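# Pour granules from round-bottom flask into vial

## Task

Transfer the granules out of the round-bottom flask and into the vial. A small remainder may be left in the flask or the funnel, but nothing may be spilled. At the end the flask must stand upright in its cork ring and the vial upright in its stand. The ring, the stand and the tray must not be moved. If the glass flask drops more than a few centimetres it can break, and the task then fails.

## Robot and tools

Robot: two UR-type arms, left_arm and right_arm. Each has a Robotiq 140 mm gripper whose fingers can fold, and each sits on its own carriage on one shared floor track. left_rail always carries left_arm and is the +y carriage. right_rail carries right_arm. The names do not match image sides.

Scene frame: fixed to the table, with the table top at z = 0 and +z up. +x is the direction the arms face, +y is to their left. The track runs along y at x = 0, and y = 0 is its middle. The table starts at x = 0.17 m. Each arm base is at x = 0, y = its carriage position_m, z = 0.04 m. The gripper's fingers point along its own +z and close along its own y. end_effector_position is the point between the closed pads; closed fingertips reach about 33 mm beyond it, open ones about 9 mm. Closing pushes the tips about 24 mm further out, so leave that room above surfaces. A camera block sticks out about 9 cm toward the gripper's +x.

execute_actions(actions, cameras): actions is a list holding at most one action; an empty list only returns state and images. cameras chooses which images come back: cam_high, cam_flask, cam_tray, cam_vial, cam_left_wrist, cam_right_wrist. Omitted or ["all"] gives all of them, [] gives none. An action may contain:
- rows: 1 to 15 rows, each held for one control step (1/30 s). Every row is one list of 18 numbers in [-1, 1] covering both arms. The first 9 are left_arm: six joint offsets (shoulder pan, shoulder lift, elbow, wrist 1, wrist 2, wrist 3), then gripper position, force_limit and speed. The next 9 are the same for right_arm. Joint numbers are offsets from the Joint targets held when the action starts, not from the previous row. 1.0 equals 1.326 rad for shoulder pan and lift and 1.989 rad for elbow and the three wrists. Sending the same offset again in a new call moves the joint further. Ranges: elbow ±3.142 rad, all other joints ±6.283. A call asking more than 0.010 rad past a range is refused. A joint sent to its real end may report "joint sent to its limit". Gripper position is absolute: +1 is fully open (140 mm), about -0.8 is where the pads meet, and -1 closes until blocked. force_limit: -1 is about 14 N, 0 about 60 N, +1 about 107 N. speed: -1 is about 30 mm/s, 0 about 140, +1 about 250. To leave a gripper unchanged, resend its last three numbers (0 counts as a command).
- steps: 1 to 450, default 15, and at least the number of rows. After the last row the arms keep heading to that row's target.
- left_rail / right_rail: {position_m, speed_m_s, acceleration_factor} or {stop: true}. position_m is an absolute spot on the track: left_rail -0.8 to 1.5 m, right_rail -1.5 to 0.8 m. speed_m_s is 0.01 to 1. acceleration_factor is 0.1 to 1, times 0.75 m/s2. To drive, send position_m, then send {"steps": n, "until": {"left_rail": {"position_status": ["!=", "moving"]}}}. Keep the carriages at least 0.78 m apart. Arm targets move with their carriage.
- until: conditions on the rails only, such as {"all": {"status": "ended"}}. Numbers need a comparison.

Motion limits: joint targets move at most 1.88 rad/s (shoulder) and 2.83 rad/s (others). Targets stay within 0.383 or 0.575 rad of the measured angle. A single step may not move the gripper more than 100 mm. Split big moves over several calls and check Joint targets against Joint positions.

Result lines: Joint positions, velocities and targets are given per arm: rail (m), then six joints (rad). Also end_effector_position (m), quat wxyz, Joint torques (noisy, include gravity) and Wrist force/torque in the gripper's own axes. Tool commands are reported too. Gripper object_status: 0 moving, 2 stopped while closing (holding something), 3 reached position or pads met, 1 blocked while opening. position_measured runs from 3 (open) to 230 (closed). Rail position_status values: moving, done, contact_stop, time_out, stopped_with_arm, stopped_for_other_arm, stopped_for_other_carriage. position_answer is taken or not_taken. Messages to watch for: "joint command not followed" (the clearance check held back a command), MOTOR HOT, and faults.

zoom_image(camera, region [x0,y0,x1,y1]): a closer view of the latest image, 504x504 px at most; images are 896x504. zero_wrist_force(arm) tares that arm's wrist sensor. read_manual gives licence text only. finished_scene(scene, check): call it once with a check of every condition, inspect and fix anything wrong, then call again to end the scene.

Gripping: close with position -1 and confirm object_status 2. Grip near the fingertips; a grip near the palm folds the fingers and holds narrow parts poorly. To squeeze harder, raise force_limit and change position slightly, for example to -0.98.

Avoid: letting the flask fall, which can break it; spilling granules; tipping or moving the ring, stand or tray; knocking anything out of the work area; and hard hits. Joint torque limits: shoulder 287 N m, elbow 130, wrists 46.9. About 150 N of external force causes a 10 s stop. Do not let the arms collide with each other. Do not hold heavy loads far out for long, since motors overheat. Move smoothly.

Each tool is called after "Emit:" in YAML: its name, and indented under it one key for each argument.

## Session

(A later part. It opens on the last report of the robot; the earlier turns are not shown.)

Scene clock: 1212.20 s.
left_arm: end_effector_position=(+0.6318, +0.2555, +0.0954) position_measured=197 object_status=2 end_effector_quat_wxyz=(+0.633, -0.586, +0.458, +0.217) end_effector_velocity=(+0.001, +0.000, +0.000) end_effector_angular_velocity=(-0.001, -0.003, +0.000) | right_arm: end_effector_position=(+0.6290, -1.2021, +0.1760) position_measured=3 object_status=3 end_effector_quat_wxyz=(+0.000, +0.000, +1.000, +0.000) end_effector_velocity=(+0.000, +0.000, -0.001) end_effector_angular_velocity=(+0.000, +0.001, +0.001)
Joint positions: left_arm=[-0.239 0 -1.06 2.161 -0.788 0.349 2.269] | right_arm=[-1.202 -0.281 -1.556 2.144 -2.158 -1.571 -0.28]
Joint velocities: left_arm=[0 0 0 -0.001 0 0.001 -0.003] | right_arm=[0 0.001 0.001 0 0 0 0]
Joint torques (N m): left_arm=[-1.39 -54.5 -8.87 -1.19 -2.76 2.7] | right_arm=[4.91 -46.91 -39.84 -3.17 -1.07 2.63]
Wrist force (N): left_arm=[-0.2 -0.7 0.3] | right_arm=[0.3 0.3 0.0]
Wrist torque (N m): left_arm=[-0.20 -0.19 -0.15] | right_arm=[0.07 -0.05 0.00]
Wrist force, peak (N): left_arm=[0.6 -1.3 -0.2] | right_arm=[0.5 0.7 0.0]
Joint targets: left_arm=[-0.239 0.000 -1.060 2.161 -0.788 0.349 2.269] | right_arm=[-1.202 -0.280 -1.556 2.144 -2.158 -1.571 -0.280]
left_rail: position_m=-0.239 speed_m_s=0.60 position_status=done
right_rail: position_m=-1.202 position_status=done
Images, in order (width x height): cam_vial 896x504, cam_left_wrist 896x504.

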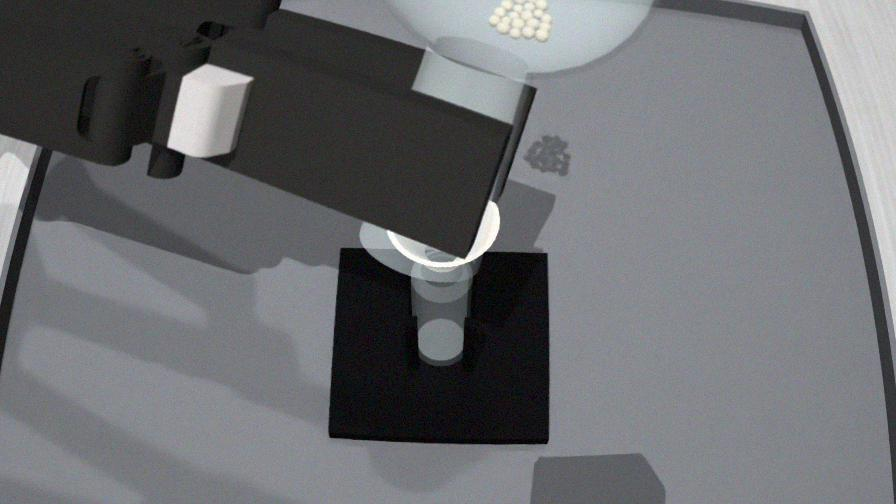

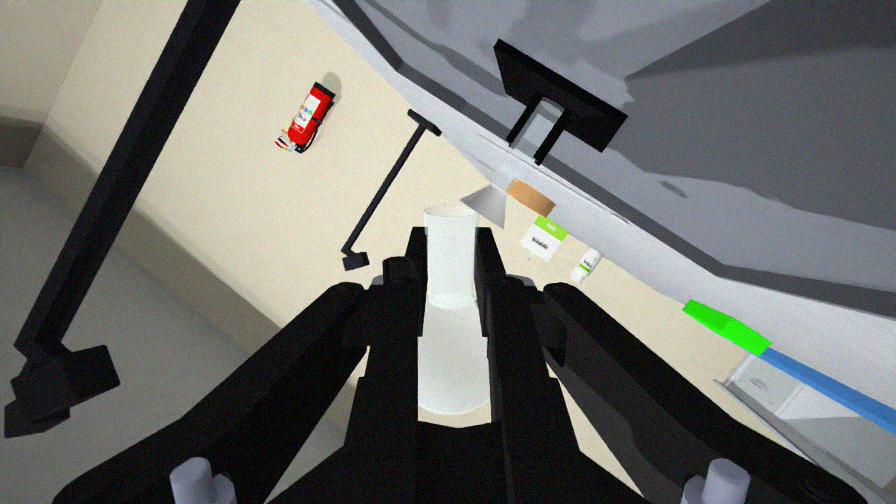

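Emit:
execute_actions:
  actions: []
  cameras: ["cam_vial", "cam_left_wrist"]

Scene clock: 1254.07 s.
left_arm: end_effector_position=(+0.6318, +0.2555, +0.0954) position_measured=197 object_status=2 end_effector_quat_wxyz=(+0.633, -0.586, +0.458, +0.217) end_effector_velocity=(+0.000, +0.000, +0.000) end_effector_angular_velocity=(-0.001, -0.002, +0.000) | right_arm: end_effector_position=(+0.6290, -1.2021, +0.1760) position_measured=3 object_status=3 end_effector_quat_wxyz=(+0.000, +0.000, +1.000, +0.000) end_effector_velocity=(+0.000, -0.001, +0.000) end_effector_angular_velocity=(+0.000, +0.000, -0.001)
Joint positions: left_arm=[-0.239 0 -1.06 2.161 -0.788 0.349 2.269] | right_arm=[-1.202 -0.281 -1.556 2.144 -2.158 -1.571 -0.28]
Joint velocities: left_arm=[0 0 0 0 0 0 -0.002] | right_arm=[0 -0.001 0 0 0 0 0]
Joint torques (N m): left_arm=[-5.63 -55.63 -25.19 1.53 -2.66 2.59] | right_arm=[3.54 -46.58 -40.05 -3.58 -0.97 2.67]
Wrist force (N): left_arm=[0.0 -0.8 -0.3] | right_arm=[0.1 0.1 0.2]
Wrist torque (N m): left_arm=[-0.24 -0.24 -0.16] | right_arm=[0.03 -0.01 0.00]
Wrist force, peak (N): left_arm=[0.1 -1.3 -0.2] | right_arm=[0.7 0.3 0.4]
Joint targets: left_arm=[-0.239 0.000 -1.060 2.161 -0.788 0.349 2.269] | right_arm=[-1.202 -0.280 -1.556 2.144 -2.158 -1.571 -0.280]
Tool commands: left_gripper/position=-1.0 left_gripper/force_limit=-0.5 left_gripper/speed=-1.0 right_gripper/position=+1.0 right_gripper/force_limit=+1.0 right_gripper/speed=+1.0
left_rail: position_m=-0.239 speed_m_s=0.60 position_status=done
right_rail: position_m=-1.202 position_status=done
Images, in order (width x height): cam_vial 896x504, cam_left_wrist 896x504.

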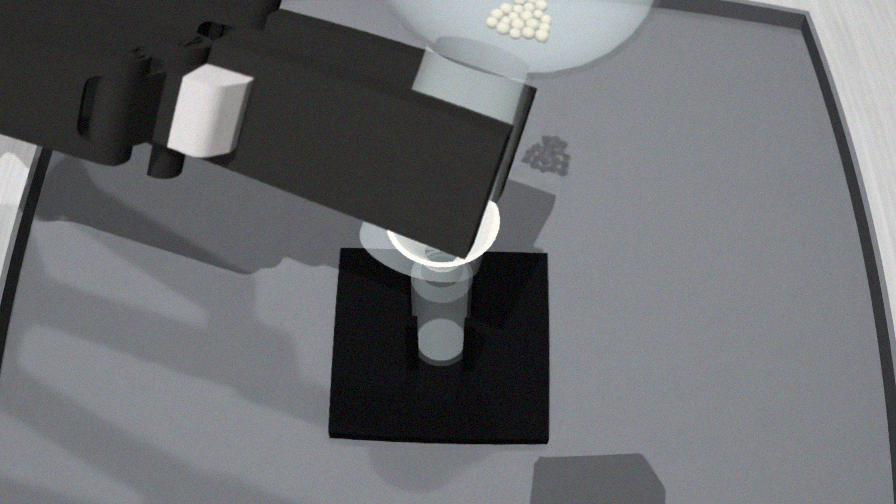

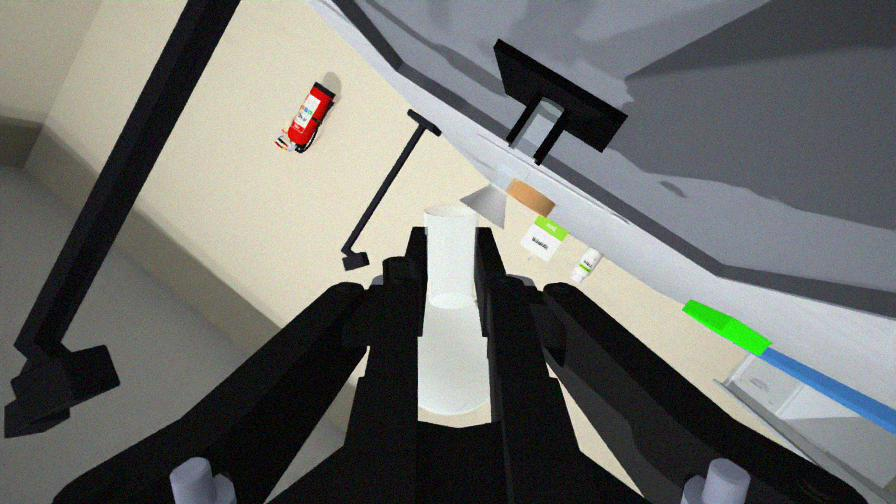

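Emit:
zoom_image:
  camera: "cam_left_wrist"
  region: [390, 150, 570, 252]

Emit:
zoom_image:
  camera: "cam_vial"
  region: [340, 130, 560, 300]

Scaled by 2.800 from the camera's 896x504 image, which has a finer 1280x720 frame.

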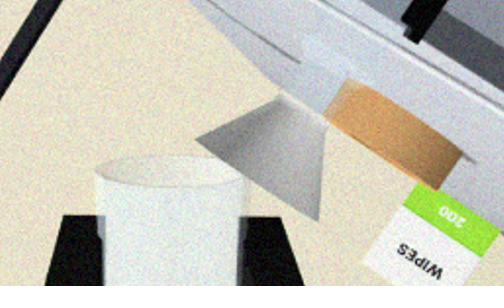

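Scaled by 2.291 from the camera's 896x504 image, which has a finer 1280x720 frame.

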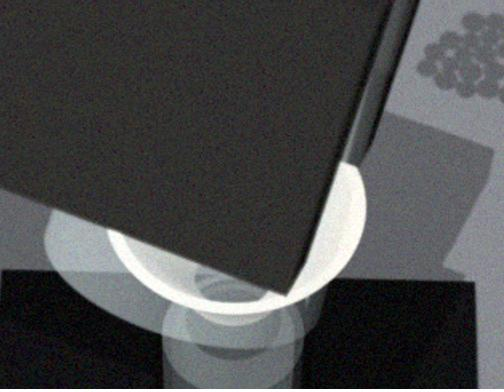

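Emit:
execute_actions:
  actions:
    - {"rows": [[0,0,0,0,0,0.0056976,-1,-0.5,-1,0,0,0,0,0,0,1,1,1],[0,0,0,0,0,0.0214498,-1,-0.5,-1,0,0,0,0,0,0,1,1,1],[0,0,0,0,0,0.0452456,-1,-0.5,-1,0,0,0,0,0,0,1,1,1],[0,0,0,0,0,0.0750742,-1,-0.5,-1,0,0,0,0,0,0,1,1,1],[0,0,0,0,0,0.1089246,-1,-0.5,-1,0,0,0,0,0,0,1,1,1],[0,0,0,0,0,0.144786,-1,-0.5,-1,0,0,0,0,0,0,1,1,1],[0,0,0,0,0,0.1806474,-1,-0.5,-1,0,0,0,0,0,0,1,1,1],[0,0,0,0,0,0.2144978,-1,-0.5,-1,0,0,0,0,0,0,1,1,1],[0,0,0,0,0,0.2443264,-1,-0.5,-1,0,0,0,0,0,0,1,1,1],[0,0,0,0,0,0.2681222,-1,-0.5,-1,0,0,0,0,0,0,1,1,1],[0,0,0,0,0,0.2838744,-1,-0.5,-1,0,0,0,0,0,0,1,1,1],[0,0,0,0,0,0.289572,-1,-0.5,-1,0,0,0,0,0,0,1,1,1]], "steps": 60}
  cameras: ["cam_vial", "cam_tray", "cam_left_wrist"]

Scene clock: 1295.40 s.
left_arm: end_effector_position=(+0.6318, +0.2555, +0.0954) position_measured=197 object_status=2 end_effector_quat_wxyz=(+0.545, -0.432, +0.605, +0.388) end_effector_velocity=(+0.000, +0.000, +0.000) end_effector_angular_velocity=(+0.000, +0.001, +0.001) | right_arm: end_effector_position=(+0.6290, -1.2021, +0.1760) position_measured=3 object_status=3 end_effector_quat_wxyz=(+0.000, +0.000, +1.000, +0.000) end_effector_velocity=(+0.000, +0.000, +0.000) end_effector_angular_velocity=(-0.001, +0.001, +0.000)
Joint positions: left_arm=[-0.239 0 -1.06 2.161 -0.788 0.349 2.844] | right_arm=[-1.202 -0.281 -1.556 2.144 -2.158 -1.571 -0.28]
Joint velocities: left_arm=[0 0 0 0 0 -0.001 0] | right_arm=[0 0 0 0 0 -0.001 0]
Joint torques (N m): left_arm=[-6.32 -60.17 -19.22 1.44 -2.63 2.79] | right_arm=[0.43 -44.68 -38.84 -3.72 -0.85 2.45]
Wrist force (N): left_arm=[0.2 -0.4 -0.1] | right_arm=[0.2 0.2 -0.2]
Wrist torque (N m): left_arm=[-0.09 -0.22 -0.16] | right_arm=[0.05 -0.04 0.01]
Wrist force, peak (N): left_arm=[0.4 -1.0 -0.8] | right_arm=[0.5 0.4 0.4]
Joint targets: left_arm=[-0.239 0.000 -1.060 2.161 -0.788 0.349 2.844] | right_arm=[-1.202 -0.280 -1.556 2.144 -2.158 -1.571 -0.280]
left_rail: position_m=-0.239 speed_m_s=0.60 position_status=done
right_rail: position_m=-1.202 position_status=done
Images, in order (width x height): cam_tray 896x504, cam_vial 896x504, cam_left_wrist 896x504.

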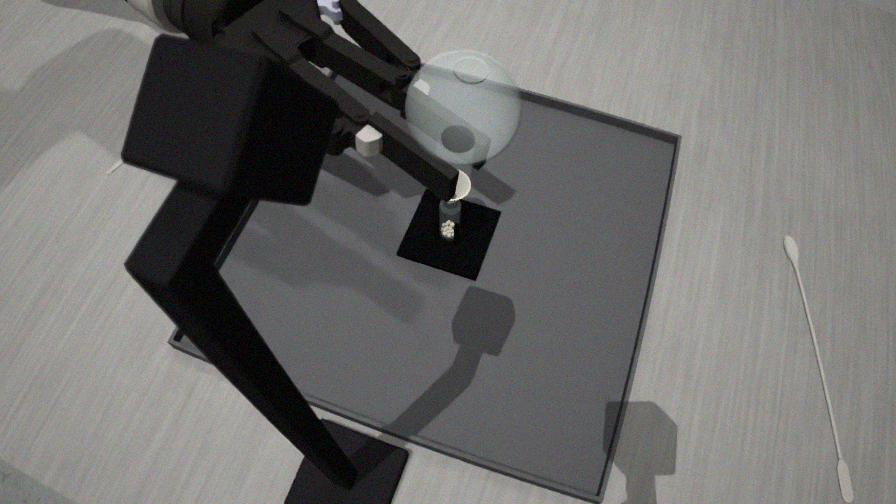

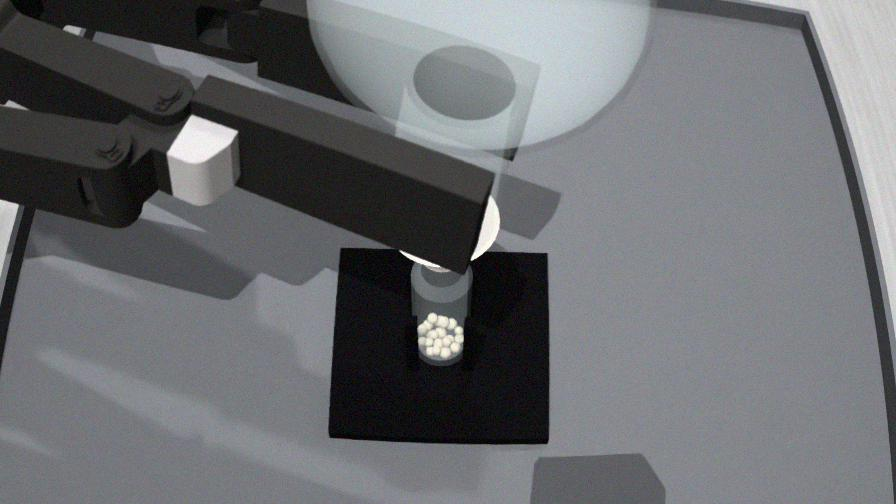

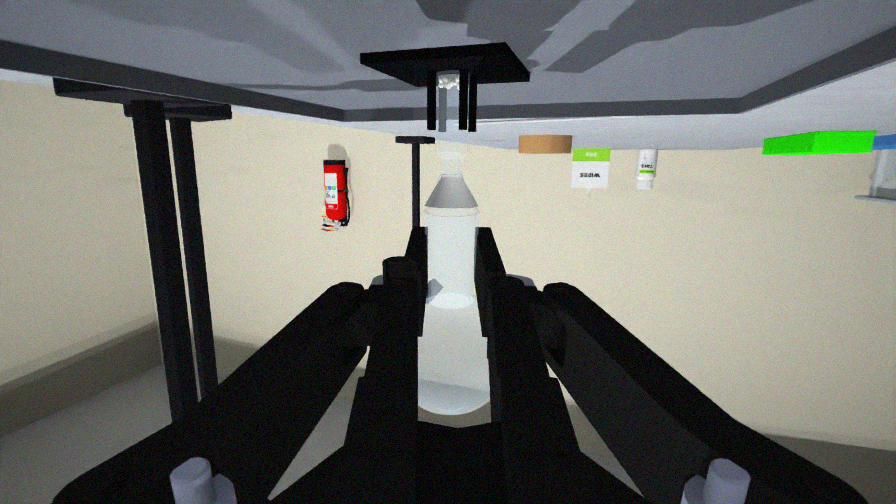

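Emit:
zoom_image:
  camera: "cam_vial"
  region: [360, 160, 540, 380]

Emit:
zoom_image:
  camera: "cam_vial"
  region: [300, 0, 660, 200]

Emit:
zoom_image:
  camera: "cam_left_wrist"
  region: [390, 40, 520, 310]

Emit:
zoom_image:
  camera: "cam_tray"
  region: [340, 30, 560, 300]

Scaled by 2.291 from the camera's 896x504 image, which has a finer 1280x720 frame.

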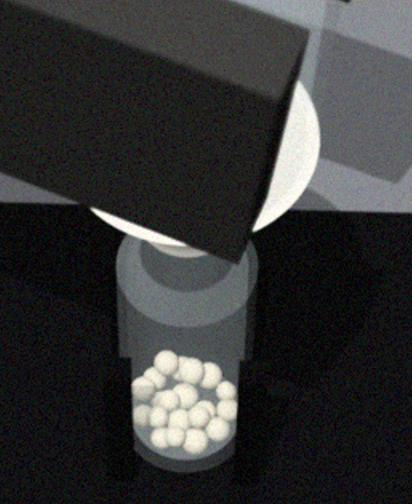

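Scaled by 1.400 from the camera's 896x504 image, which has a finer 1280x720 frame.

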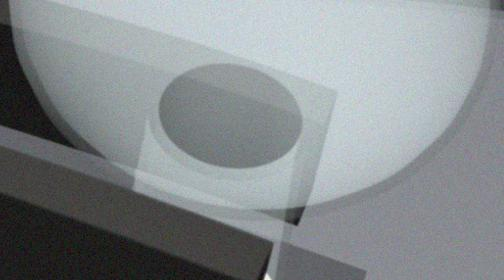

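Scaled by 1.867 from the camera's 896x504 image, which has a finer 1280x720 frame.

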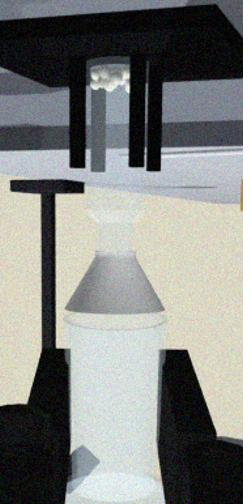

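Scaled by 1.867 from the camera's 896x504 image, which has a finer 1280x720 frame.

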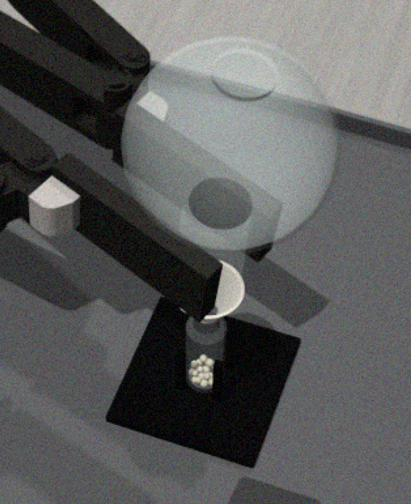

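Emit:
execute_actions:
  actions:
    - {"rows": [[0,-0.000576,-0.0000386,0.0004225,0,-0.0038914,-1,-0.5,-1,0,0,0,0,0,0,1,1,1],[0,-0.0021698,-0.0001454,0.0015919,0,-0.0146606,-1,-0.5,-1,0,0,0,0,0,0,1,1,1],[0,-0.0046432,-0.0003111,0.0034065,0,-0.0313725,-1,-0.5,-1,0,0,0,0,0,0,1,1,1],[0,-0.0078309,-0.0005246,0.0057452,0,-0.052911,-1,-0.5,-1,0,0,0,0,0,0,1,1,1],[0,-0.0115767,-0.0007755,0.0084933,0,-0.0782202,-1,-0.5,-1,0,0,0,0,0,0,1,1,1],[0,-0.0157154,-0.0010528,0.0115297,0,-0.106184,-1,-0.5,-1,0,0,0,0,0,0,1,1,1],[0,-0.0201086,-0.0013471,0.0147528,0,-0.1358673,-1,-0.5,-1,0,0,0,0,0,0,1,1,1],[0,-0.0245374,-0.0016438,0.0180021,0,-0.1657918,-1,-0.5,-1,0,0,0,0,0,0,1,1,1],[0,-0.0289306,-0.0019381,0.0212252,0,-0.1954751,-1,-0.5,-1,0,0,0,0,0,0,1,1,1],[0,-0.0330693,-0.0022154,0.0242616,0,-0.2234389,-1,-0.5,-1,0,0,0,0,0,0,1,1,1],[0,-0.0368151,-0.0024663,0.0270097,0,-0.2487481,-1,-0.5,-1,0,0,0,0,0,0,1,1,1],[0,-0.0400028,-0.0026798,0.0293484,0,-0.2702866,-1,-0.5,-1,0,0,0,0,0,0,1,1,1],[0,-0.0424762,-0.0028455,0.031163,0,-0.2869985,-1,-0.5,-1,0,0,0,0,0,0,1,1,1],[0,-0.0440701,-0.0029523,0.0323324,0,-0.2977677,-1,-0.5,-1,0,0,0,0,0,0,1,1,1],[0,-0.044646,-0.0029909,0.0327549,0,-0.3016591,-1,-0.5,-1,0,0,0,0,0,0,1,1,1]], "steps": 20}
  cameras: ["cam_vial", "cam_left_wrist"]

Scene clock: 1374.30 s.
left_arm: end_effector_position=(+0.6323, +0.2555, +0.1301) position_measured=197 object_status=2 end_effector_quat_wxyz=(+0.635, -0.591, +0.451, +0.209) end_effector_velocity=(+0.000, +0.000, +0.000) end_effector_angular_velocity=(-0.001, -0.004, +0.000) | right_arm: end_effector_position=(+0.6290, -1.2021, +0.1760) position_measured=3 object_status=3 end_effector_quat_wxyz=(+0.000, +0.000, +1.000, +0.000) end_effector_velocity=(-0.001, +0.000, -0.001) end_effector_angular_velocity=(+0.001, +0.002, -0.002)
Joint positions: left_arm=[-0.239 0 -1.119 2.155 -0.723 0.349 2.245] | right_arm=[-1.202 -0.281 -1.556 2.144 -2.158 -1.571 -0.281]
Joint velocities: left_arm=[0 0 0 0 0 0 -0.004] | right_arm=[0 -0.001 0 0.001 0 0.001 0]
Joint torques (N m): left_arm=[-7.52 -78.54 -30.61 2.39 -2.84 -1.93] | right_arm=[4.35 -44.79 -40.17 -3.37 -0.76 2.57]
Wrist force (N): left_arm=[0.1 -0.6 -0.3] | right_arm=[0.1 0.3 0.0]
Wrist torque (N m): left_arm=[-0.20 -0.26 -0.13] | right_arm=[0.07 -0.02 0.01]
Wrist force, peak (N): left_arm=[-0.5 -1.2 -0.6] | right_arm=[0.5 0.4 0.1]
Joint targets: left_arm=[-0.239 0.000 -1.119 2.155 -0.723 0.349 2.244] | right_arm=[-1.202 -0.280 -1.556 2.144 -2.158 -1.571 -0.280]
left_rail: position_m=-0.239 speed_m_s=0.60 position_status=done
right_rail: position_m=-1.202 position_status=done
Images, in order (width x height): cam_vial 896x504, cam_left_wrist 896x504.

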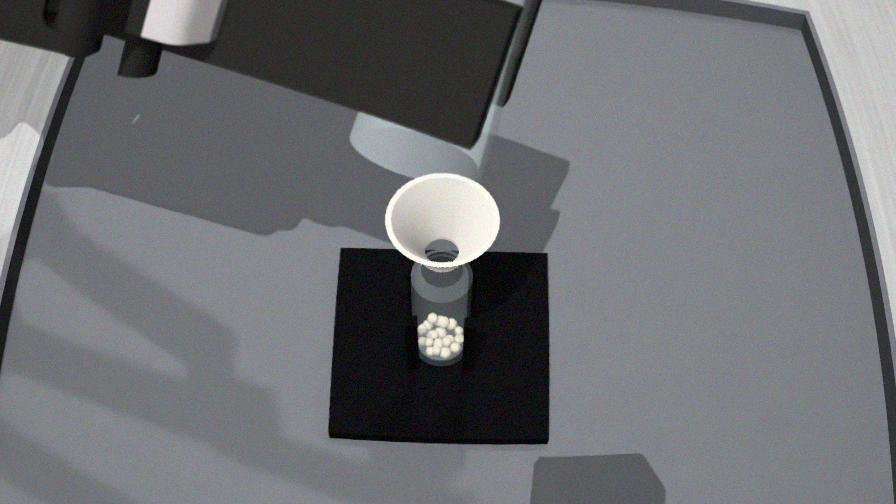

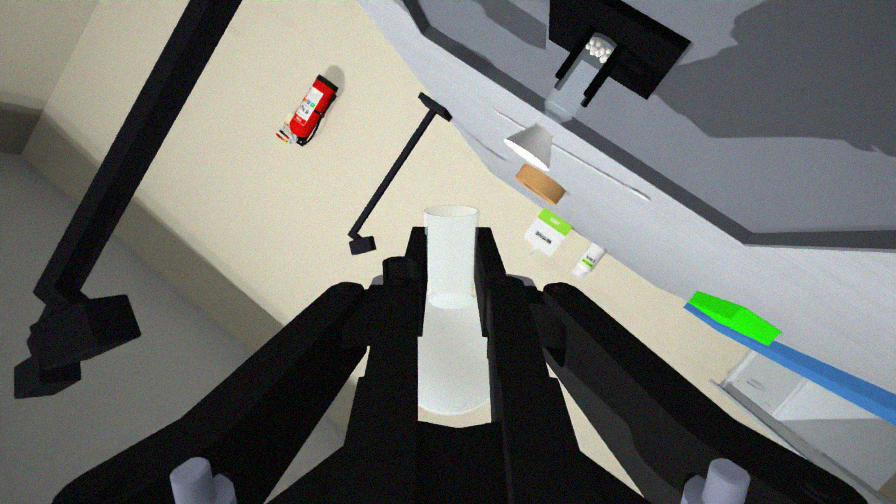

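Emit:
zoom_image:
  camera: "cam_vial"
  region: [40, 60, 240, 180]

Emit:
zoom_image:
  camera: "cam_vial"
  region: [380, 160, 510, 380]

Scaled by 2.520 from the camera's 896x504 image, which has a finer 1280x720 frame.

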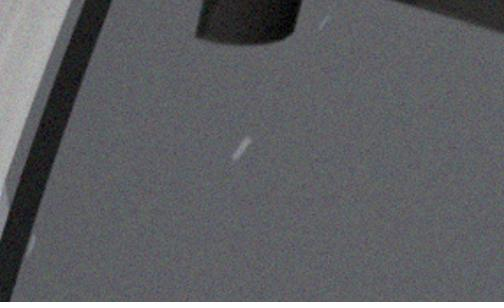

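Scaled by 2.291 from the camera's 896x504 image, which has a finer 1280x720 frame.

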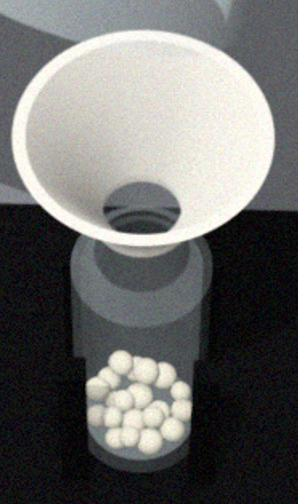

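Emit:
execute_actions:
  actions:
    - {"rows": [[0,-0.0016078,0.000782,0.0002898,0,-0.0048532,-1,-0.5,-1,0,0,0,0,0,0,1,1,1],[0,-0.0060572,0.0029463,0.0010919,0,-0.0182842,-1,-0.5,-1,0,0,0,0,0,0,1,1,1],[0,-0.0129619,0.0063048,0.0023366,0,-0.0391266,-1,-0.5,-1,0,0,0,0,0,0,1,1,1],[0,-0.0218608,0.0106333,0.0039407,0,-0.0659885,-1,-0.5,-1,0,0,0,0,0,0,1,1,1],[0,-0.0323176,0.0157195,0.0058257,0,-0.0975531,-1,-0.5,-1,0,0,0,0,0,0,1,1,1],[0,-0.0438712,0.0213393,0.0079084,0,-0.1324285,-1,-0.5,-1,0,0,0,0,0,0,1,1,1],[0,-0.0561352,0.0273046,0.0101191,0,-0.1694482,-1,-0.5,-1,0,0,0,0,0,0,1,1,1],[0,-0.0684988,0.0333184,0.0123479,0,-0.206769,-1,-0.5,-1,0,0,0,0,0,0,1,1,1],[0,-0.0807628,0.0392837,0.0145586,0,-0.2437887,-1,-0.5,-1,0,0,0,0,0,0,1,1,1],[0,-0.0923164,0.0449035,0.0166413,0,-0.2786641,-1,-0.5,-1,0,0,0,0,0,0,1,1,1],[0,-0.1027732,0.0499897,0.0185263,0,-0.3102287,-1,-0.5,-1,0,0,0,0,0,0,1,1,1],[0,-0.1116721,0.0543182,0.0201304,0,-0.3370906,-1,-0.5,-1,0,0,0,0,0,0,1,1,1],[0,-0.1185768,0.0576767,0.0213751,0,-0.357933,-1,-0.5,-1,0,0,0,0,0,0,1,1,1],[0,-0.1230262,0.059841,0.0221772,0,-0.371364,-1,-0.5,-1,0,0,0,0,0,0,1,1,1],[0,-0.124634,0.060623,0.022467,0,-0.3762172,-1,-0.5,-1,0,0,0,0,0,0,1,1,1]], "steps": 20}
  cameras: ["cam_tray"]

Scene clock: 1407.83 s.
left_arm: end_effector_position=(+0.5597, +0.2555, +0.1801) position_measured=197 object_status=2 end_effector_quat_wxyz=(+0.668, -0.715, +0.204, -0.037) end_effector_velocity=(-0.001, +0.000, +0.000) end_effector_angular_velocity=(+0.000, +0.000, +0.001) | right_arm: end_effector_position=(+0.6290, -1.2021, +0.1760) position_measured=3 object_status=3 end_effector_quat_wxyz=(+0.000, +0.000, +1.000, +0.000) end_effector_velocity=(+0.001, +0.000, +0.000) end_effector_angular_velocity=(+0.001, +0.000, +0.000)
Joint positions: left_arm=[-0.239 0 -1.284 2.276 -0.678 0.349 1.497] | right_arm=[-1.202 -0.281 -1.556 2.144 -2.158 -1.571 -0.281]
Joint velocities: left_arm=[0 0.001 -0.001 0.001 0.001 0 -0.001] | right_arm=[0 0 0.002 -0.001 0 0.001 0]
Joint torques (N m): left_arm=[-5.72 -61.43 -12.56 2.29 -2.69 -2.68] | right_arm=[3.01 -47.44 -39.96 -3.88 -0.29 2.36]
Wrist force (N): left_arm=[-0.9 -0.8 -0.2] | right_arm=[0.2 0.5 -0.2]
Wrist torque (N m): left_arm=[-0.25 -0.09 -0.11] | right_arm=[0.10 -0.04 0.00]
Wrist force, peak (N): left_arm=[-3.1 -1.5 -0.7] | right_arm=[0.4 0.4 0.0]
Joint targets: left_arm=[-0.239 0.000 -1.284 2.276 -0.678 0.349 1.496] | right_arm=[-1.202 -0.280 -1.556 2.144 -2.158 -1.571 -0.280]
left_rail: position_m=-0.239 speed_m_s=0.60 position_status=done
right_rail: position_m=-1.202 position_status=done
Images, in order (width x height): cam_tray 896x504.

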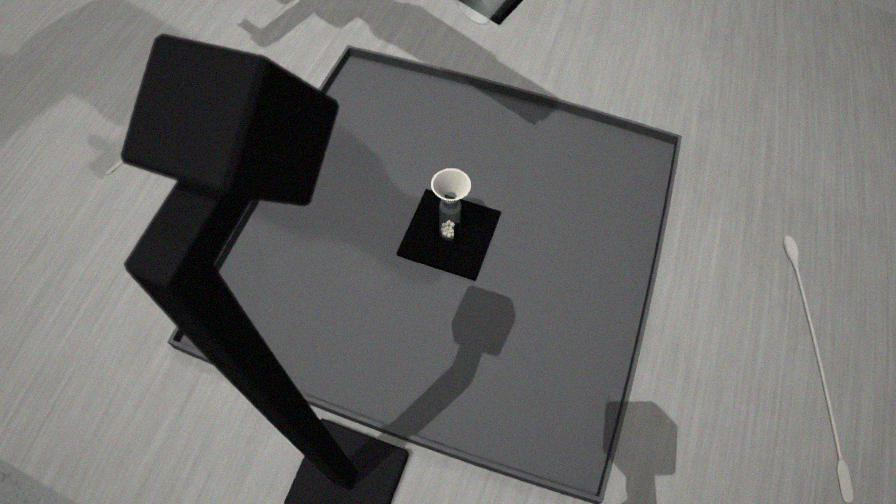

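Emit:
execute_actions:
  actions:
    - {"rows": [[0,-0.0002463,-0.0001442,-0.0007104,-0.001132,-0.0048532,-1,-0.5,-1,0,0,0,0,0,0,1,1,1],[0,-0.0009278,-0.0005432,-0.0026764,-0.0042646,-0.0182842,-1,-0.5,-1,0,0,0,0,0,0,1,1,1],[0,-0.0019854,-0.0011624,-0.0057274,-0.0091259,-0.0391266,-1,-0.5,-1,0,0,0,0,0,0,1,1,1],[0,-0.0033485,-0.0019605,-0.0096594,-0.0153912,-0.0659885,-1,-0.5,-1,0,0,0,0,0,0,1,1,1],[0,-0.0049501,-0.0028983,-0.0142798,-0.0227533,-0.0975531,-1,-0.5,-1,0,0,0,0,0,0,1,1,1],[0,-0.0067198,-0.0039344,-0.0193849,-0.0308877,-0.1324285,-1,-0.5,-1,0,0,0,0,0,0,1,1,1],[0,-0.0085983,-0.0050343,-0.0248038,-0.0395222,-0.1694482,-1,-0.5,-1,0,0,0,0,0,0,1,1,1],[0,-0.0104921,-0.006143,-0.0302669,-0.0482269,-0.206769,-1,-0.5,-1,0,0,0,0,0,0,1,1,1],[0,-0.0123706,-0.0072429,-0.0356858,-0.0568614,-0.2437887,-1,-0.5,-1,0,0,0,0,0,0,1,1,1],[0,-0.0141403,-0.008279,-0.0407909,-0.0649958,-0.2786641,-1,-0.5,-1,0,0,0,0,0,0,1,1,1],[0,-0.0157419,-0.0092168,-0.0454113,-0.0723579,-0.3102287,-1,-0.5,-1,0,0,0,0,0,0,1,1,1],[0,-0.017105,-0.0100149,-0.0493433,-0.0786232,-0.3370906,-1,-0.5,-1,0,0,0,0,0,0,1,1,1],[0,-0.0181626,-0.0106341,-0.0523943,-0.0834845,-0.357933,-1,-0.5,-1,0,0,0,0,0,0,1,1,1],[0,-0.0188441,-0.0110331,-0.0543603,-0.0866171,-0.371364,-1,-0.5,-1,0,0,0,0,0,0,1,1,1],[0,-0.0190904,-0.0111773,-0.0550707,-0.0877491,-0.3762172,-1,-0.5,-1,0,0,0,0,0,0,1,1,1]], "steps": 110, "left_rail": {"position_m": 0.3586, "speed_m_s": 0.7, "acceleration_factor": 0.9}, "until": {"any": {"status": "ended"}}}
  cameras: ["cam_vial"]

Scene clock: 1450.73 s.
left_arm: end_effector_position=(+0.5331, +0.8681, +0.2220) position_measured=197 object_status=2 end_effector_quat_wxyz=(-0.637, +0.695, +0.176, +0.285) end_effector_velocity=(+0.000, +0.001, +0.000) end_effector_angular_velocity=(+0.000, +0.000, +0.001) | right_arm: end_effector_position=(+0.6290, -1.2021, +0.1760) position_measured=3 object_status=3 end_effector_quat_wxyz=(+0.000, +0.000, +1.000, +0.000) end_effector_velocity=(+0.000, -0.001, +0.000) end_effector_angular_velocity=(-0.001, -0.001, -0.001)
Joint positions: left_arm=[0.359 0 -1.309 2.254 -0.788 0.174 0.748] | right_arm=[-1.202 -0.281 -1.556 2.144 -2.158 -1.571 -0.28]
Joint velocities: left_arm=[0.001 -0.001 0 0 -0.001 -0.002 0] | right_arm=[0 0 0 0 -0.001 -0.001 0]
Joint torques (N m): left_arm=[-1.27 -64.38 -32.09 -0.86 -3.24 -2.2] | right_arm=[3.62 -44.11 -40.27 -3.61 -0.82 2.52]
Wrist force (N): left_arm=[-1.7 -1.0 0.4] | right_arm=[0.2 0.2 0.0]
Wrist torque (N m): left_arm=[-0.17 0.04 -0.06] | right_arm=[0.05 -0.03 0.00]
Wrist force, peak (N): left_arm=[-2.3 -1.6 1.6] | right_arm=[0.1 0.6 0.3]
Joint targets: left_arm=[0.359 0.000 -1.309 2.254 -0.788 0.174 0.748] | right_arm=[-1.202 -0.280 -1.556 2.144 -2.158 -1.571 -0.280]
left_rail: position_m=0.359 speed_m_s=0.70 position_status=done
right_rail: position_m=-1.202 position_status=done
Images, in order (width x height): cam_vial 896x504.

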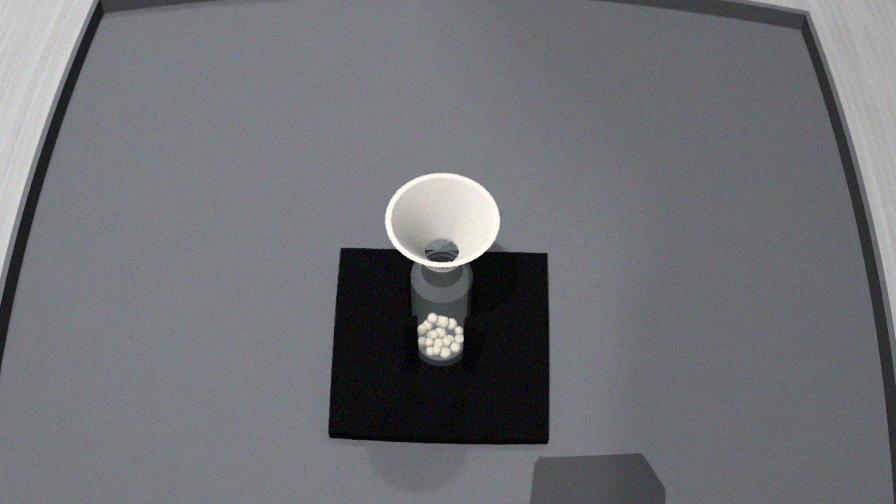

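Emit:
execute_actions:
  actions:
    - {"rows": [[0,-0.0002463,-0.0001442,-0.0007104,-0.001132,-0.0048532,-1,-0.5,-1,0,0,0,0,0,0,1,1,1],[0,-0.0009278,-0.0005432,-0.0026764,-0.0042646,-0.0182842,-1,-0.5,-1,0,0,0,0,0,0,1,1,1],[0,-0.0019854,-0.0011624,-0.0057274,-0.0091259,-0.0391266,-1,-0.5,-1,0,0,0,0,0,0,1,1,1],[0,-0.0033485,-0.0019605,-0.0096594,-0.0153912,-0.0659885,-1,-0.5,-1,0,0,0,0,0,0,1,1,1],[0,-0.0049501,-0.0028983,-0.0142798,-0.0227533,-0.0975531,-1,-0.5,-1,0,0,0,0,0,0,1,1,1],[0,-0.0067198,-0.0039344,-0.0193849,-0.0308877,-0.1324285,-1,-0.5,-1,0,0,0,0,0,0,1,1,1],[0,-0.0085983,-0.0050343,-0.0248038,-0.0395222,-0.1694482,-1,-0.5,-1,0,0,0,0,0,0,1,1,1],[0,-0.0104921,-0.006143,-0.0302669,-0.0482269,-0.206769,-1,-0.5,-1,0,0,0,0,0,0,1,1,1],[0,-0.0123706,-0.0072429,-0.0356858,-0.0568614,-0.2437887,-1,-0.5,-1,0,0,0,0,0,0,1,1,1],[0,-0.0141403,-0.008279,-0.0407909,-0.0649958,-0.2786641,-1,-0.5,-1,0,0,0,0,0,0,1,1,1],[0,-0.0157419,-0.0092168,-0.0454113,-0.0723579,-0.3102287,-1,-0.5,-1,0,0,0,0,0,0,1,1,1],[0,-0.017105,-0.0100149,-0.0493433,-0.0786232,-0.3370906,-1,-0.5,-1,0,0,0,0,0,0,1,1,1],[0,-0.0181626,-0.0106341,-0.0523943,-0.0834845,-0.357933,-1,-0.5,-1,0,0,0,0,0,0,1,1,1],[0,-0.0188441,-0.0110331,-0.0543603,-0.0866171,-0.371364,-1,-0.5,-1,0,0,0,0,0,0,1,1,1],[0,-0.0190904,-0.0111773,-0.0550707,-0.0877491,-0.3762172,-1,-0.5,-1,0,0,0,0,0,0,1,1,1]], "steps": 20}
  cameras: ["cam_flask", "cam_left_wrist"]

Scene clock: 1463.33 s.
left_arm: end_effector_position=(+0.5000, +0.8733, +0.2500) position_measured=197 object_status=2 end_effector_quat_wxyz=(+0.500, -0.500, -0.500, -0.500) end_effector_velocity=(+0.000, +0.000, +0.000) end_effector_angular_velocity=(+0.000, -0.003, +0.000) | right_arm: end_effector_position=(+0.6290, -1.2021, +0.1760) position_measured=3 object_status=3 end_effector_quat_wxyz=(+0.000, +0.000, +1.000, +0.000) end_effector_velocity=(+0.000, +0.000, +0.000) end_effector_angular_velocity=(-0.001, +0.001, +0.001)
Joint positions: left_arm=[0.359 0 -1.335 2.231 -0.897 0 0] | right_arm=[-1.202 -0.281 -1.556 2.144 -2.158 -1.571 -0.28]
Joint velocities: left_arm=[0 0 0 0 0 0 -0.002] | right_arm=[0 0 0 0 0 -0.002 0]
Joint torques (N m): left_arm=[8.22 -63.4 -36.4 -1.61 -2.64 -1.86] | right_arm=[7.23 -45.06 -38.99 -3.84 -0.29 2.5]
Wrist force (N): left_arm=[-1.8 -1.2 0.3] | right_arm=[0.4 0.1 0.1]
Wrist torque (N m): left_arm=[-0.05 0.10 -0.04] | right_arm=[0.01 -0.07 0.01]
Wrist force, peak (N): left_arm=[-2.7 -1.1 0.2] | right_arm=[0.2 0.6 -0.2]
Joint targets: left_arm=[0.359 0.000 -1.335 2.231 -0.897 0.000 0.000] | right_arm=[-1.202 -0.280 -1.556 2.144 -2.158 -1.571 -0.280]
left_rail: position_m=0.359 speed_m_s=0.70 position_status=done
right_rail: position_m=-1.202 position_status=done
Images, in order (width x height): cam_flask 896x504, cam_left_wrist 896x504.

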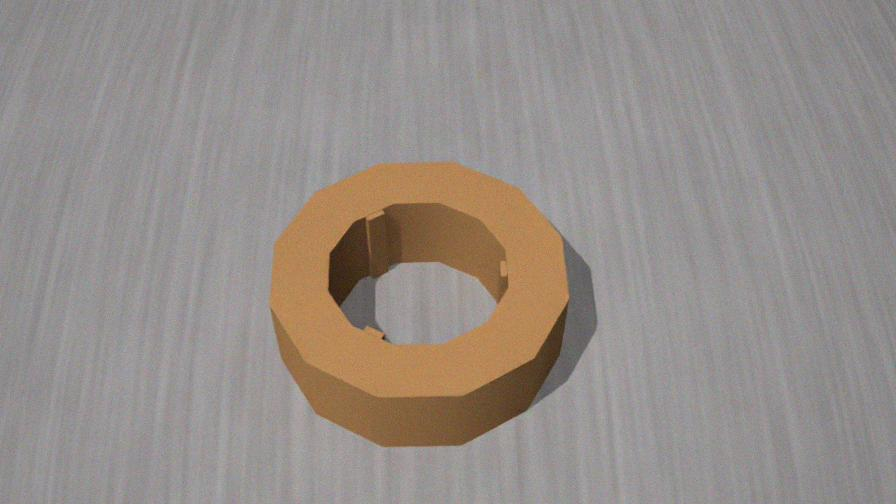

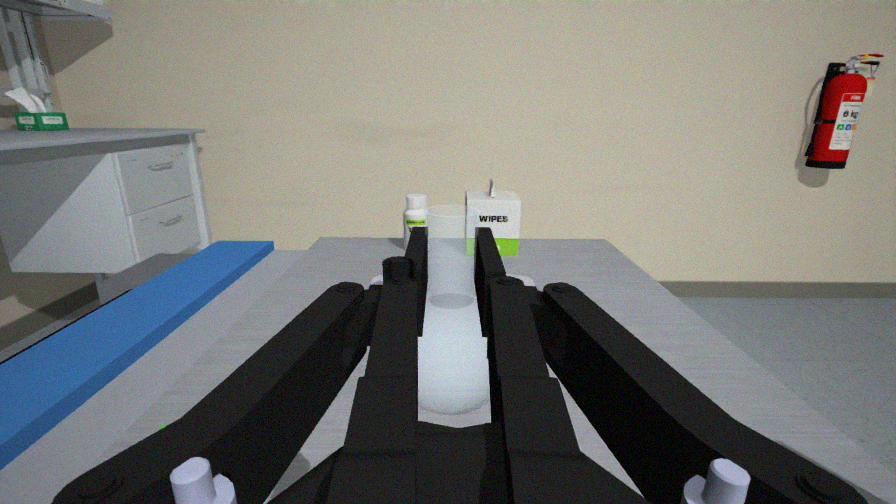

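Emit:
execute_actions:
  actions:
    - {"rows": [[0,0.0016612,-0.000942,-0.0001654,0,0,-1,-0.5,-1,0,0,0,0,0,0,1,1,1],[0,0.0062584,-0.003549,-0.0006232,0,0,-1,-0.5,-1,0,0,0,0,0,0,1,1,1],[0,0.0133924,-0.0075945,-0.0013336,0,0,-1,-0.5,-1,0,0,0,0,0,0,1,1,1],[0,0.0225868,-0.0128084,-0.0022492,0,0,-1,-0.5,-1,0,0,0,0,0,0,1,1,1],[0,0.0333908,-0.0189351,-0.0033251,0,0,-1,-0.5,-1,0,0,0,0,0,0,1,1,1],[0,0.0453281,-0.0257044,-0.0045139,0,0,-1,-0.5,-1,0,0,0,0,0,0,1,1,1],[0,0.0579994,-0.03289,-0.0057757,0,0,-1,-0.5,-1,0,0,0,0,0,0,1,1,1],[0,0.0707736,-0.040134,-0.0070478,0,0,-1,-0.5,-1,0,0,0,0,0,0,1,1,1],[0,0.0834449,-0.0473196,-0.0083096,0,0,-1,-0.5,-1,0,0,0,0,0,0,1,1,1],[0,0.0953822,-0.0540889,-0.0094984,0,0,-1,-0.5,-1,0,0,0,0,0,0,1,1,1],[0,0.1061862,-0.0602156,-0.0105743,0,0,-1,-0.5,-1,0,0,0,0,0,0,1,1,1],[0,0.1153806,-0.0654295,-0.0114899,0,0,-1,-0.5,-1,0,0,0,0,0,0,1,1,1],[0,0.1225146,-0.069475,-0.0122003,0,0,-1,-0.5,-1,0,0,0,0,0,0,1,1,1],[0,0.1271118,-0.072082,-0.0126581,0,0,-1,-0.5,-1,0,0,0,0,0,0,1,1,1],[0,0.128773,-0.073024,-0.0128235,0,0,-1,-0.5,-1,0,0,0,0,0,0,1,1,1]], "steps": 20}
  cameras: ["cam_flask"]

Scene clock: 1489.90 s.
left_arm: end_effector_position=(+0.5874, +0.8733, +0.2082) position_measured=197 object_status=2 end_effector_quat_wxyz=(+0.500, -0.500, -0.500, -0.500) end_effector_velocity=(+0.002, +0.000, -0.001) end_effector_angular_velocity=(+0.000, +0.000, -0.001) | right_arm: end_effector_position=(+0.6290, -1.2021, +0.1760) position_measured=3 object_status=3 end_effector_quat_wxyz=(+0.000, +0.000, +1.000, +0.000) end_effector_velocity=(+0.001, -0.001, +0.001) end_effector_angular_velocity=(+0.000, -0.002, -0.001)
Joint positions: left_arm=[0.359 0 -1.164 2.087 -0.923 0 0] | right_arm=[-1.202 -0.281 -1.556 2.144 -2.158 -1.571 -0.28]
Joint velocities: left_arm=[0 0 0.003 -0.003 0 0 0] | right_arm=[0 -0.001 -0.001 -0.001 0 0 0.001]
Joint torques (N m): left_arm=[8.88 -55.33 -34.87 -1.73 -1.84 -2.02] | right_arm=[6.9 -45.25 -39.16 -3.31 -0.76 2.31]
Wrist force (N): left_arm=[-1.7 -1.3 1.0] | right_arm=[0.1 0.0 0.1]
Wrist torque (N m): left_arm=[-0.05 0.10 -0.05] | right_arm=[0.00 -0.02 0.00]
Wrist force, peak (N): left_arm=[-1.3 -3.3 0.9] | right_arm=[-0.3 0.6 0.1]
Joint targets: left_arm=[0.359 0.000 -1.164 2.086 -0.923 0.000 0.000] | right_arm=[-1.202 -0.280 -1.556 2.144 -2.158 -1.571 -0.280]
left_rail: position_m=0.359 speed_m_s=0.70 position_status=done
right_rail: position_m=-1.202 position_status=done
Images, in order (width x height): cam_flask 896x504.

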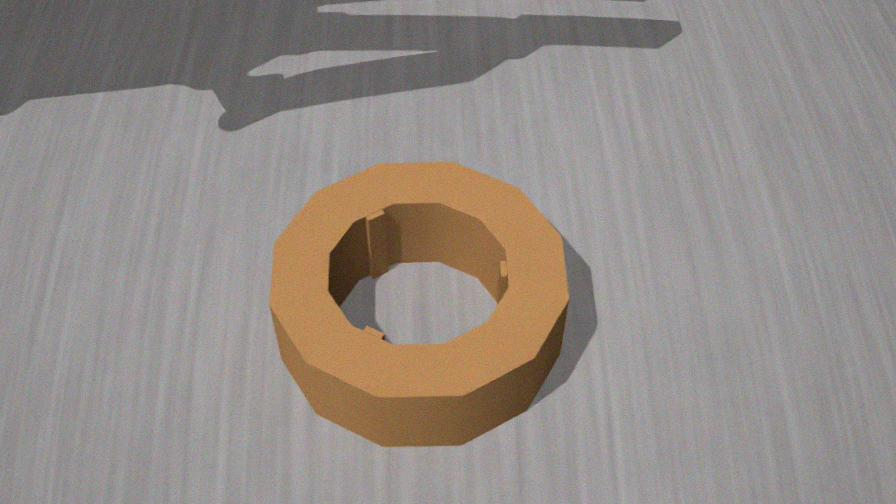

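Emit:
execute_actions:
  actions:
    - {"rows": [[0,0.0016612,-0.000942,-0.0001654,0,0,-1,-0.5,-1,0,0,0,0,0,0,1,1,1],[0,0.0062584,-0.003549,-0.0006232,0,0,-1,-0.5,-1,0,0,0,0,0,0,1,1,1],[0,0.0133924,-0.0075945,-0.0013336,0,0,-1,-0.5,-1,0,0,0,0,0,0,1,1,1],[0,0.0225868,-0.0128084,-0.0022492,0,0,-1,-0.5,-1,0,0,0,0,0,0,1,1,1],[0,0.0333908,-0.0189351,-0.0033251,0,0,-1,-0.5,-1,0,0,0,0,0,0,1,1,1],[0,0.0453281,-0.0257044,-0.0045139,0,0,-1,-0.5,-1,0,0,0,0,0,0,1,1,1],[0,0.0579994,-0.03289,-0.0057757,0,0,-1,-0.5,-1,0,0,0,0,0,0,1,1,1],[0,0.0707736,-0.040134,-0.0070478,0,0,-1,-0.5,-1,0,0,0,0,0,0,1,1,1],[0,0.0834449,-0.0473196,-0.0083096,0,0,-1,-0.5,-1,0,0,0,0,0,0,1,1,1],[0,0.0953822,-0.0540889,-0.0094984,0,0,-1,-0.5,-1,0,0,0,0,0,0,1,1,1],[0,0.1061862,-0.0602156,-0.0105743,0,0,-1,-0.5,-1,0,0,0,0,0,0,1,1,1],[0,0.1153806,-0.0654295,-0.0114899,0,0,-1,-0.5,-1,0,0,0,0,0,0,1,1,1],[0,0.1225146,-0.069475,-0.0122003,0,0,-1,-0.5,-1,0,0,0,0,0,0,1,1,1],[0,0.1271118,-0.072082,-0.0126581,0,0,-1,-0.5,-1,0,0,0,0,0,0,1,1,1],[0,0.128773,-0.073024,-0.0128235,0,0,-1,-0.5,-1,0,0,0,0,0,0,1,1,1]], "steps": 20}
  cameras: ["cam_flask", "cam_left_wrist"]

Scene clock: 1507.93 s.
left_arm: end_effector_position=(+0.6678, +0.8733, +0.1502) position_measured=197 object_status=2 end_effector_quat_wxyz=(+0.500, -0.500, -0.500, -0.500) end_effector_velocity=(+0.001, +0.000, -0.001) end_effector_angular_velocity=(+0.000, +0.002, +0.001) | right_arm: end_effector_position=(+0.6290, -1.2021, +0.1760) position_measured=3 object_status=3 end_effector_quat_wxyz=(+0.000, +0.000, +1.000, +0.000) end_effector_velocity=(+0.001, +0.000, +0.002) end_effector_angular_velocity=(+0.000, -0.003, -0.001)
Joint positions: left_arm=[0.359 0 -0.994 1.941 -0.948 0 0] | right_arm=[-1.202 -0.281 -1.556 2.144 -2.158 -1.571 -0.28]
Joint velocities: left_arm=[0 0.001 0.003 -0.003 0 -0.001 0.002] | right_arm=[0 0 -0.002 -0.001 0 0.001 0]
Joint torques (N m): left_arm=[7.88 -64.83 -34.95 -1.57 1.33 -2.14] | right_arm=[3.94 -48.44 -39.79 -3.61 -1.04 2.21]
Wrist force (N): left_arm=[-1.8 -1.1 0.9] | right_arm=[0.2 0.6 0.0]
Wrist torque (N m): left_arm=[-0.01 0.15 -0.03] | right_arm=[0.13 -0.04 0.01]
Wrist force, peak (N): left_arm=[-0.5 -2.8 1.2] | right_arm=[0.6 0.5 0.1]
Joint targets: left_arm=[0.359 0.000 -0.993 1.941 -0.948 0.000 0.000] | right_arm=[-1.202 -0.280 -1.556 2.144 -2.158 -1.571 -0.280]
left_rail: position_m=0.359 speed_m_s=0.70 position_status=done
right_rail: position_m=-1.202 position_status=done
Images, in order (width x height): cam_flask 896x504, cam_left_wrist 896x504.

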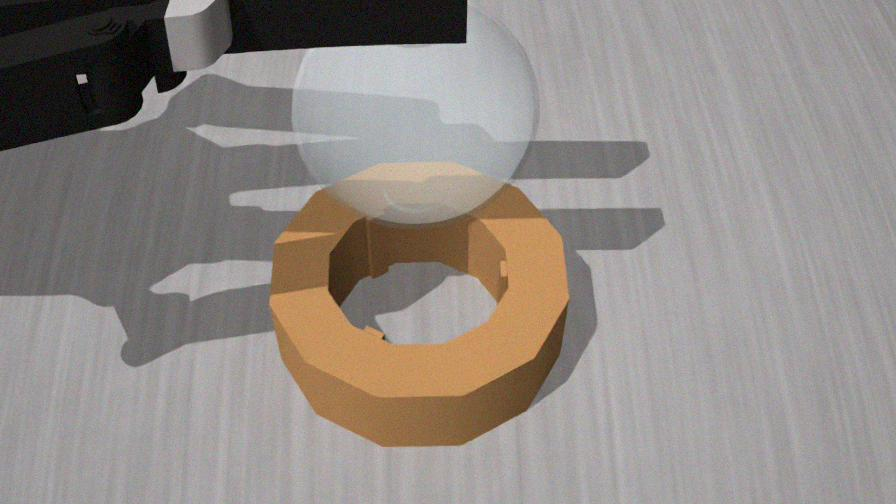

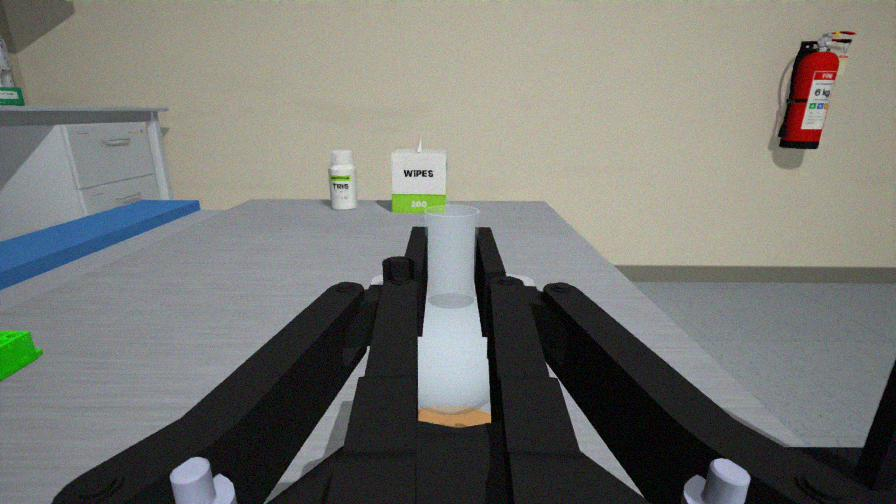

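Emit:
execute_actions:
  actions:
    - {"rows": [[0,0.0005947,0.0000235,-0.0004199,0,0,-1,-0.5,-1,0,0,0,0,0,0,1,1,1],[0,0.0022403,0.0000885,-0.0015821,0,0,-1,-0.5,-1,0,0,0,0,0,0,1,1,1],[0,0.0047941,0.0001894,-0.0033855,0,0,-1,-0.5,-1,0,0,0,0,0,0,1,1,1],[0,0.0080854,0.0003194,-0.0057097,0,0,-1,-0.5,-1,0,0,0,0,0,0,1,1,1],[0,0.011953,0.0004722,-0.0084409,0,0,-1,-0.5,-1,0,0,0,0,0,0,1,1,1],[0,0.0162262,0.0006411,-0.0114586,0,0,-1,-0.5,-1,0,0,0,0,0,0,1,1,1],[0,0.0207622,0.0008203,-0.0146617,0,0,-1,-0.5,-1,0,0,0,0,0,0,1,1,1],[0,0.025335,0.0010009,-0.017891,0,0,-1,-0.5,-1,0,0,0,0,0,0,1,1,1],[0,0.029871,0.0011801,-0.0210941,0,0,-1,-0.5,-1,0,0,0,0,0,0,1,1,1],[0,0.0341442,0.001349,-0.0241118,0,0,-1,-0.5,-1,0,0,0,0,0,0,1,1,1],[0,0.0380118,0.0015018,-0.026843,0,0,-1,-0.5,-1,0,0,0,0,0,0,1,1,1],[0,0.0413031,0.0016318,-0.0291672,0,0,-1,-0.5,-1,0,0,0,0,0,0,1,1,1],[0,0.0438569,0.0017327,-0.0309706,0,0,-1,-0.5,-1,0,0,0,0,0,0,1,1,1],[0,0.0455025,0.0017977,-0.0321328,0,0,-1,-0.5,-1,0,0,0,0,0,0,1,1,1],[0,0.0460972,0.0018212,-0.0325527,0,0,-1,-0.5,-1,0,0,0,0,0,0,1,1,1]], "steps": 22}
  cameras: ["cam_flask", "cam_left_wrist"]

Scene clock: 1545.97 s.
left_arm: end_effector_position=(+0.6680, +0.8733, +0.1084) position_measured=197 object_status=2 end_effector_quat_wxyz=(+0.500, -0.500, -0.500, -0.500) end_effector_velocity=(-0.001, +0.000, -0.002) end_effector_angular_velocity=(+0.000, +0.000, +0.001) | right_arm: end_effector_position=(+0.6290, -1.2021, +0.1760) position_measured=3 object_status=3 end_effector_quat_wxyz=(+0.000, +0.000, +1.000, +0.000) end_effector_velocity=(+0.000, +0.001, +0.001) end_effector_angular_velocity=(+0.000, +0.000, +0.002)
Joint positions: left_arm=[0.359 0 -0.933 1.945 -1.012 0 0] | right_arm=[-1.202 -0.281 -1.556 2.144 -2.158 -1.571 -0.281]
Joint velocities: left_arm=[0 0.001 0.003 0 -0.004 0 0] | right_arm=[0 0.001 -0.001 0 0.001 0 0]
Joint torques (N m): left_arm=[6.85 -65.88 -13.05 -1.31 2.04 -2.12] | right_arm=[4.51 -48 -39.68 -3.98 -1.04 2.56]
Wrist force (N): left_arm=[-1.9 -1.0 0.8] | right_arm=[0.5 0.0 0.4]
Wrist torque (N m): left_arm=[-0.02 0.17 -0.04] | right_arm=[0.00 -0.10 0.01]
Wrist force, peak (N): left_arm=[-2.8 -1.0 1.0] | right_arm=[0.5 0.4 0.5]
Joint targets: left_arm=[0.359 0.000 -0.932 1.945 -1.013 0.000 0.000] | right_arm=[-1.202 -0.280 -1.556 2.144 -2.158 -1.571 -0.280]
left_rail: position_m=0.359 speed_m_s=0.70 position_status=done
right_rail: position_m=-1.202 position_status=done
Images, in order (width x height): cam_flask 896x504, cam_left_wrist 896x504.

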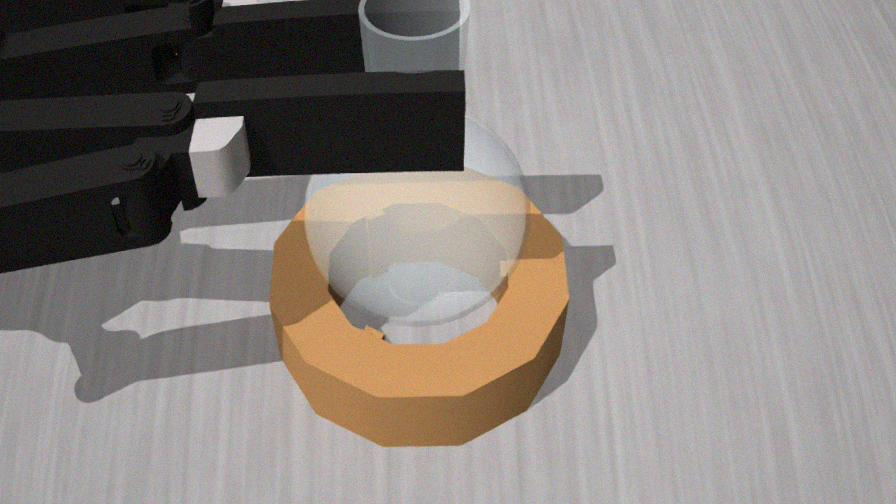

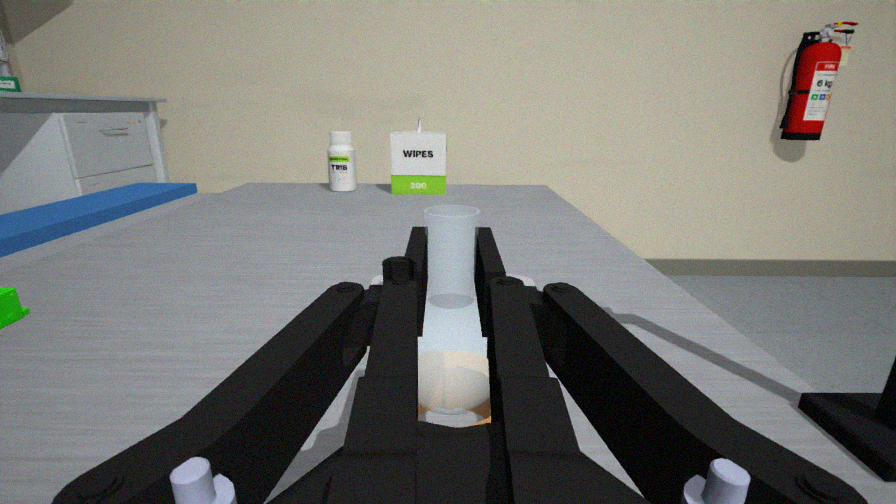

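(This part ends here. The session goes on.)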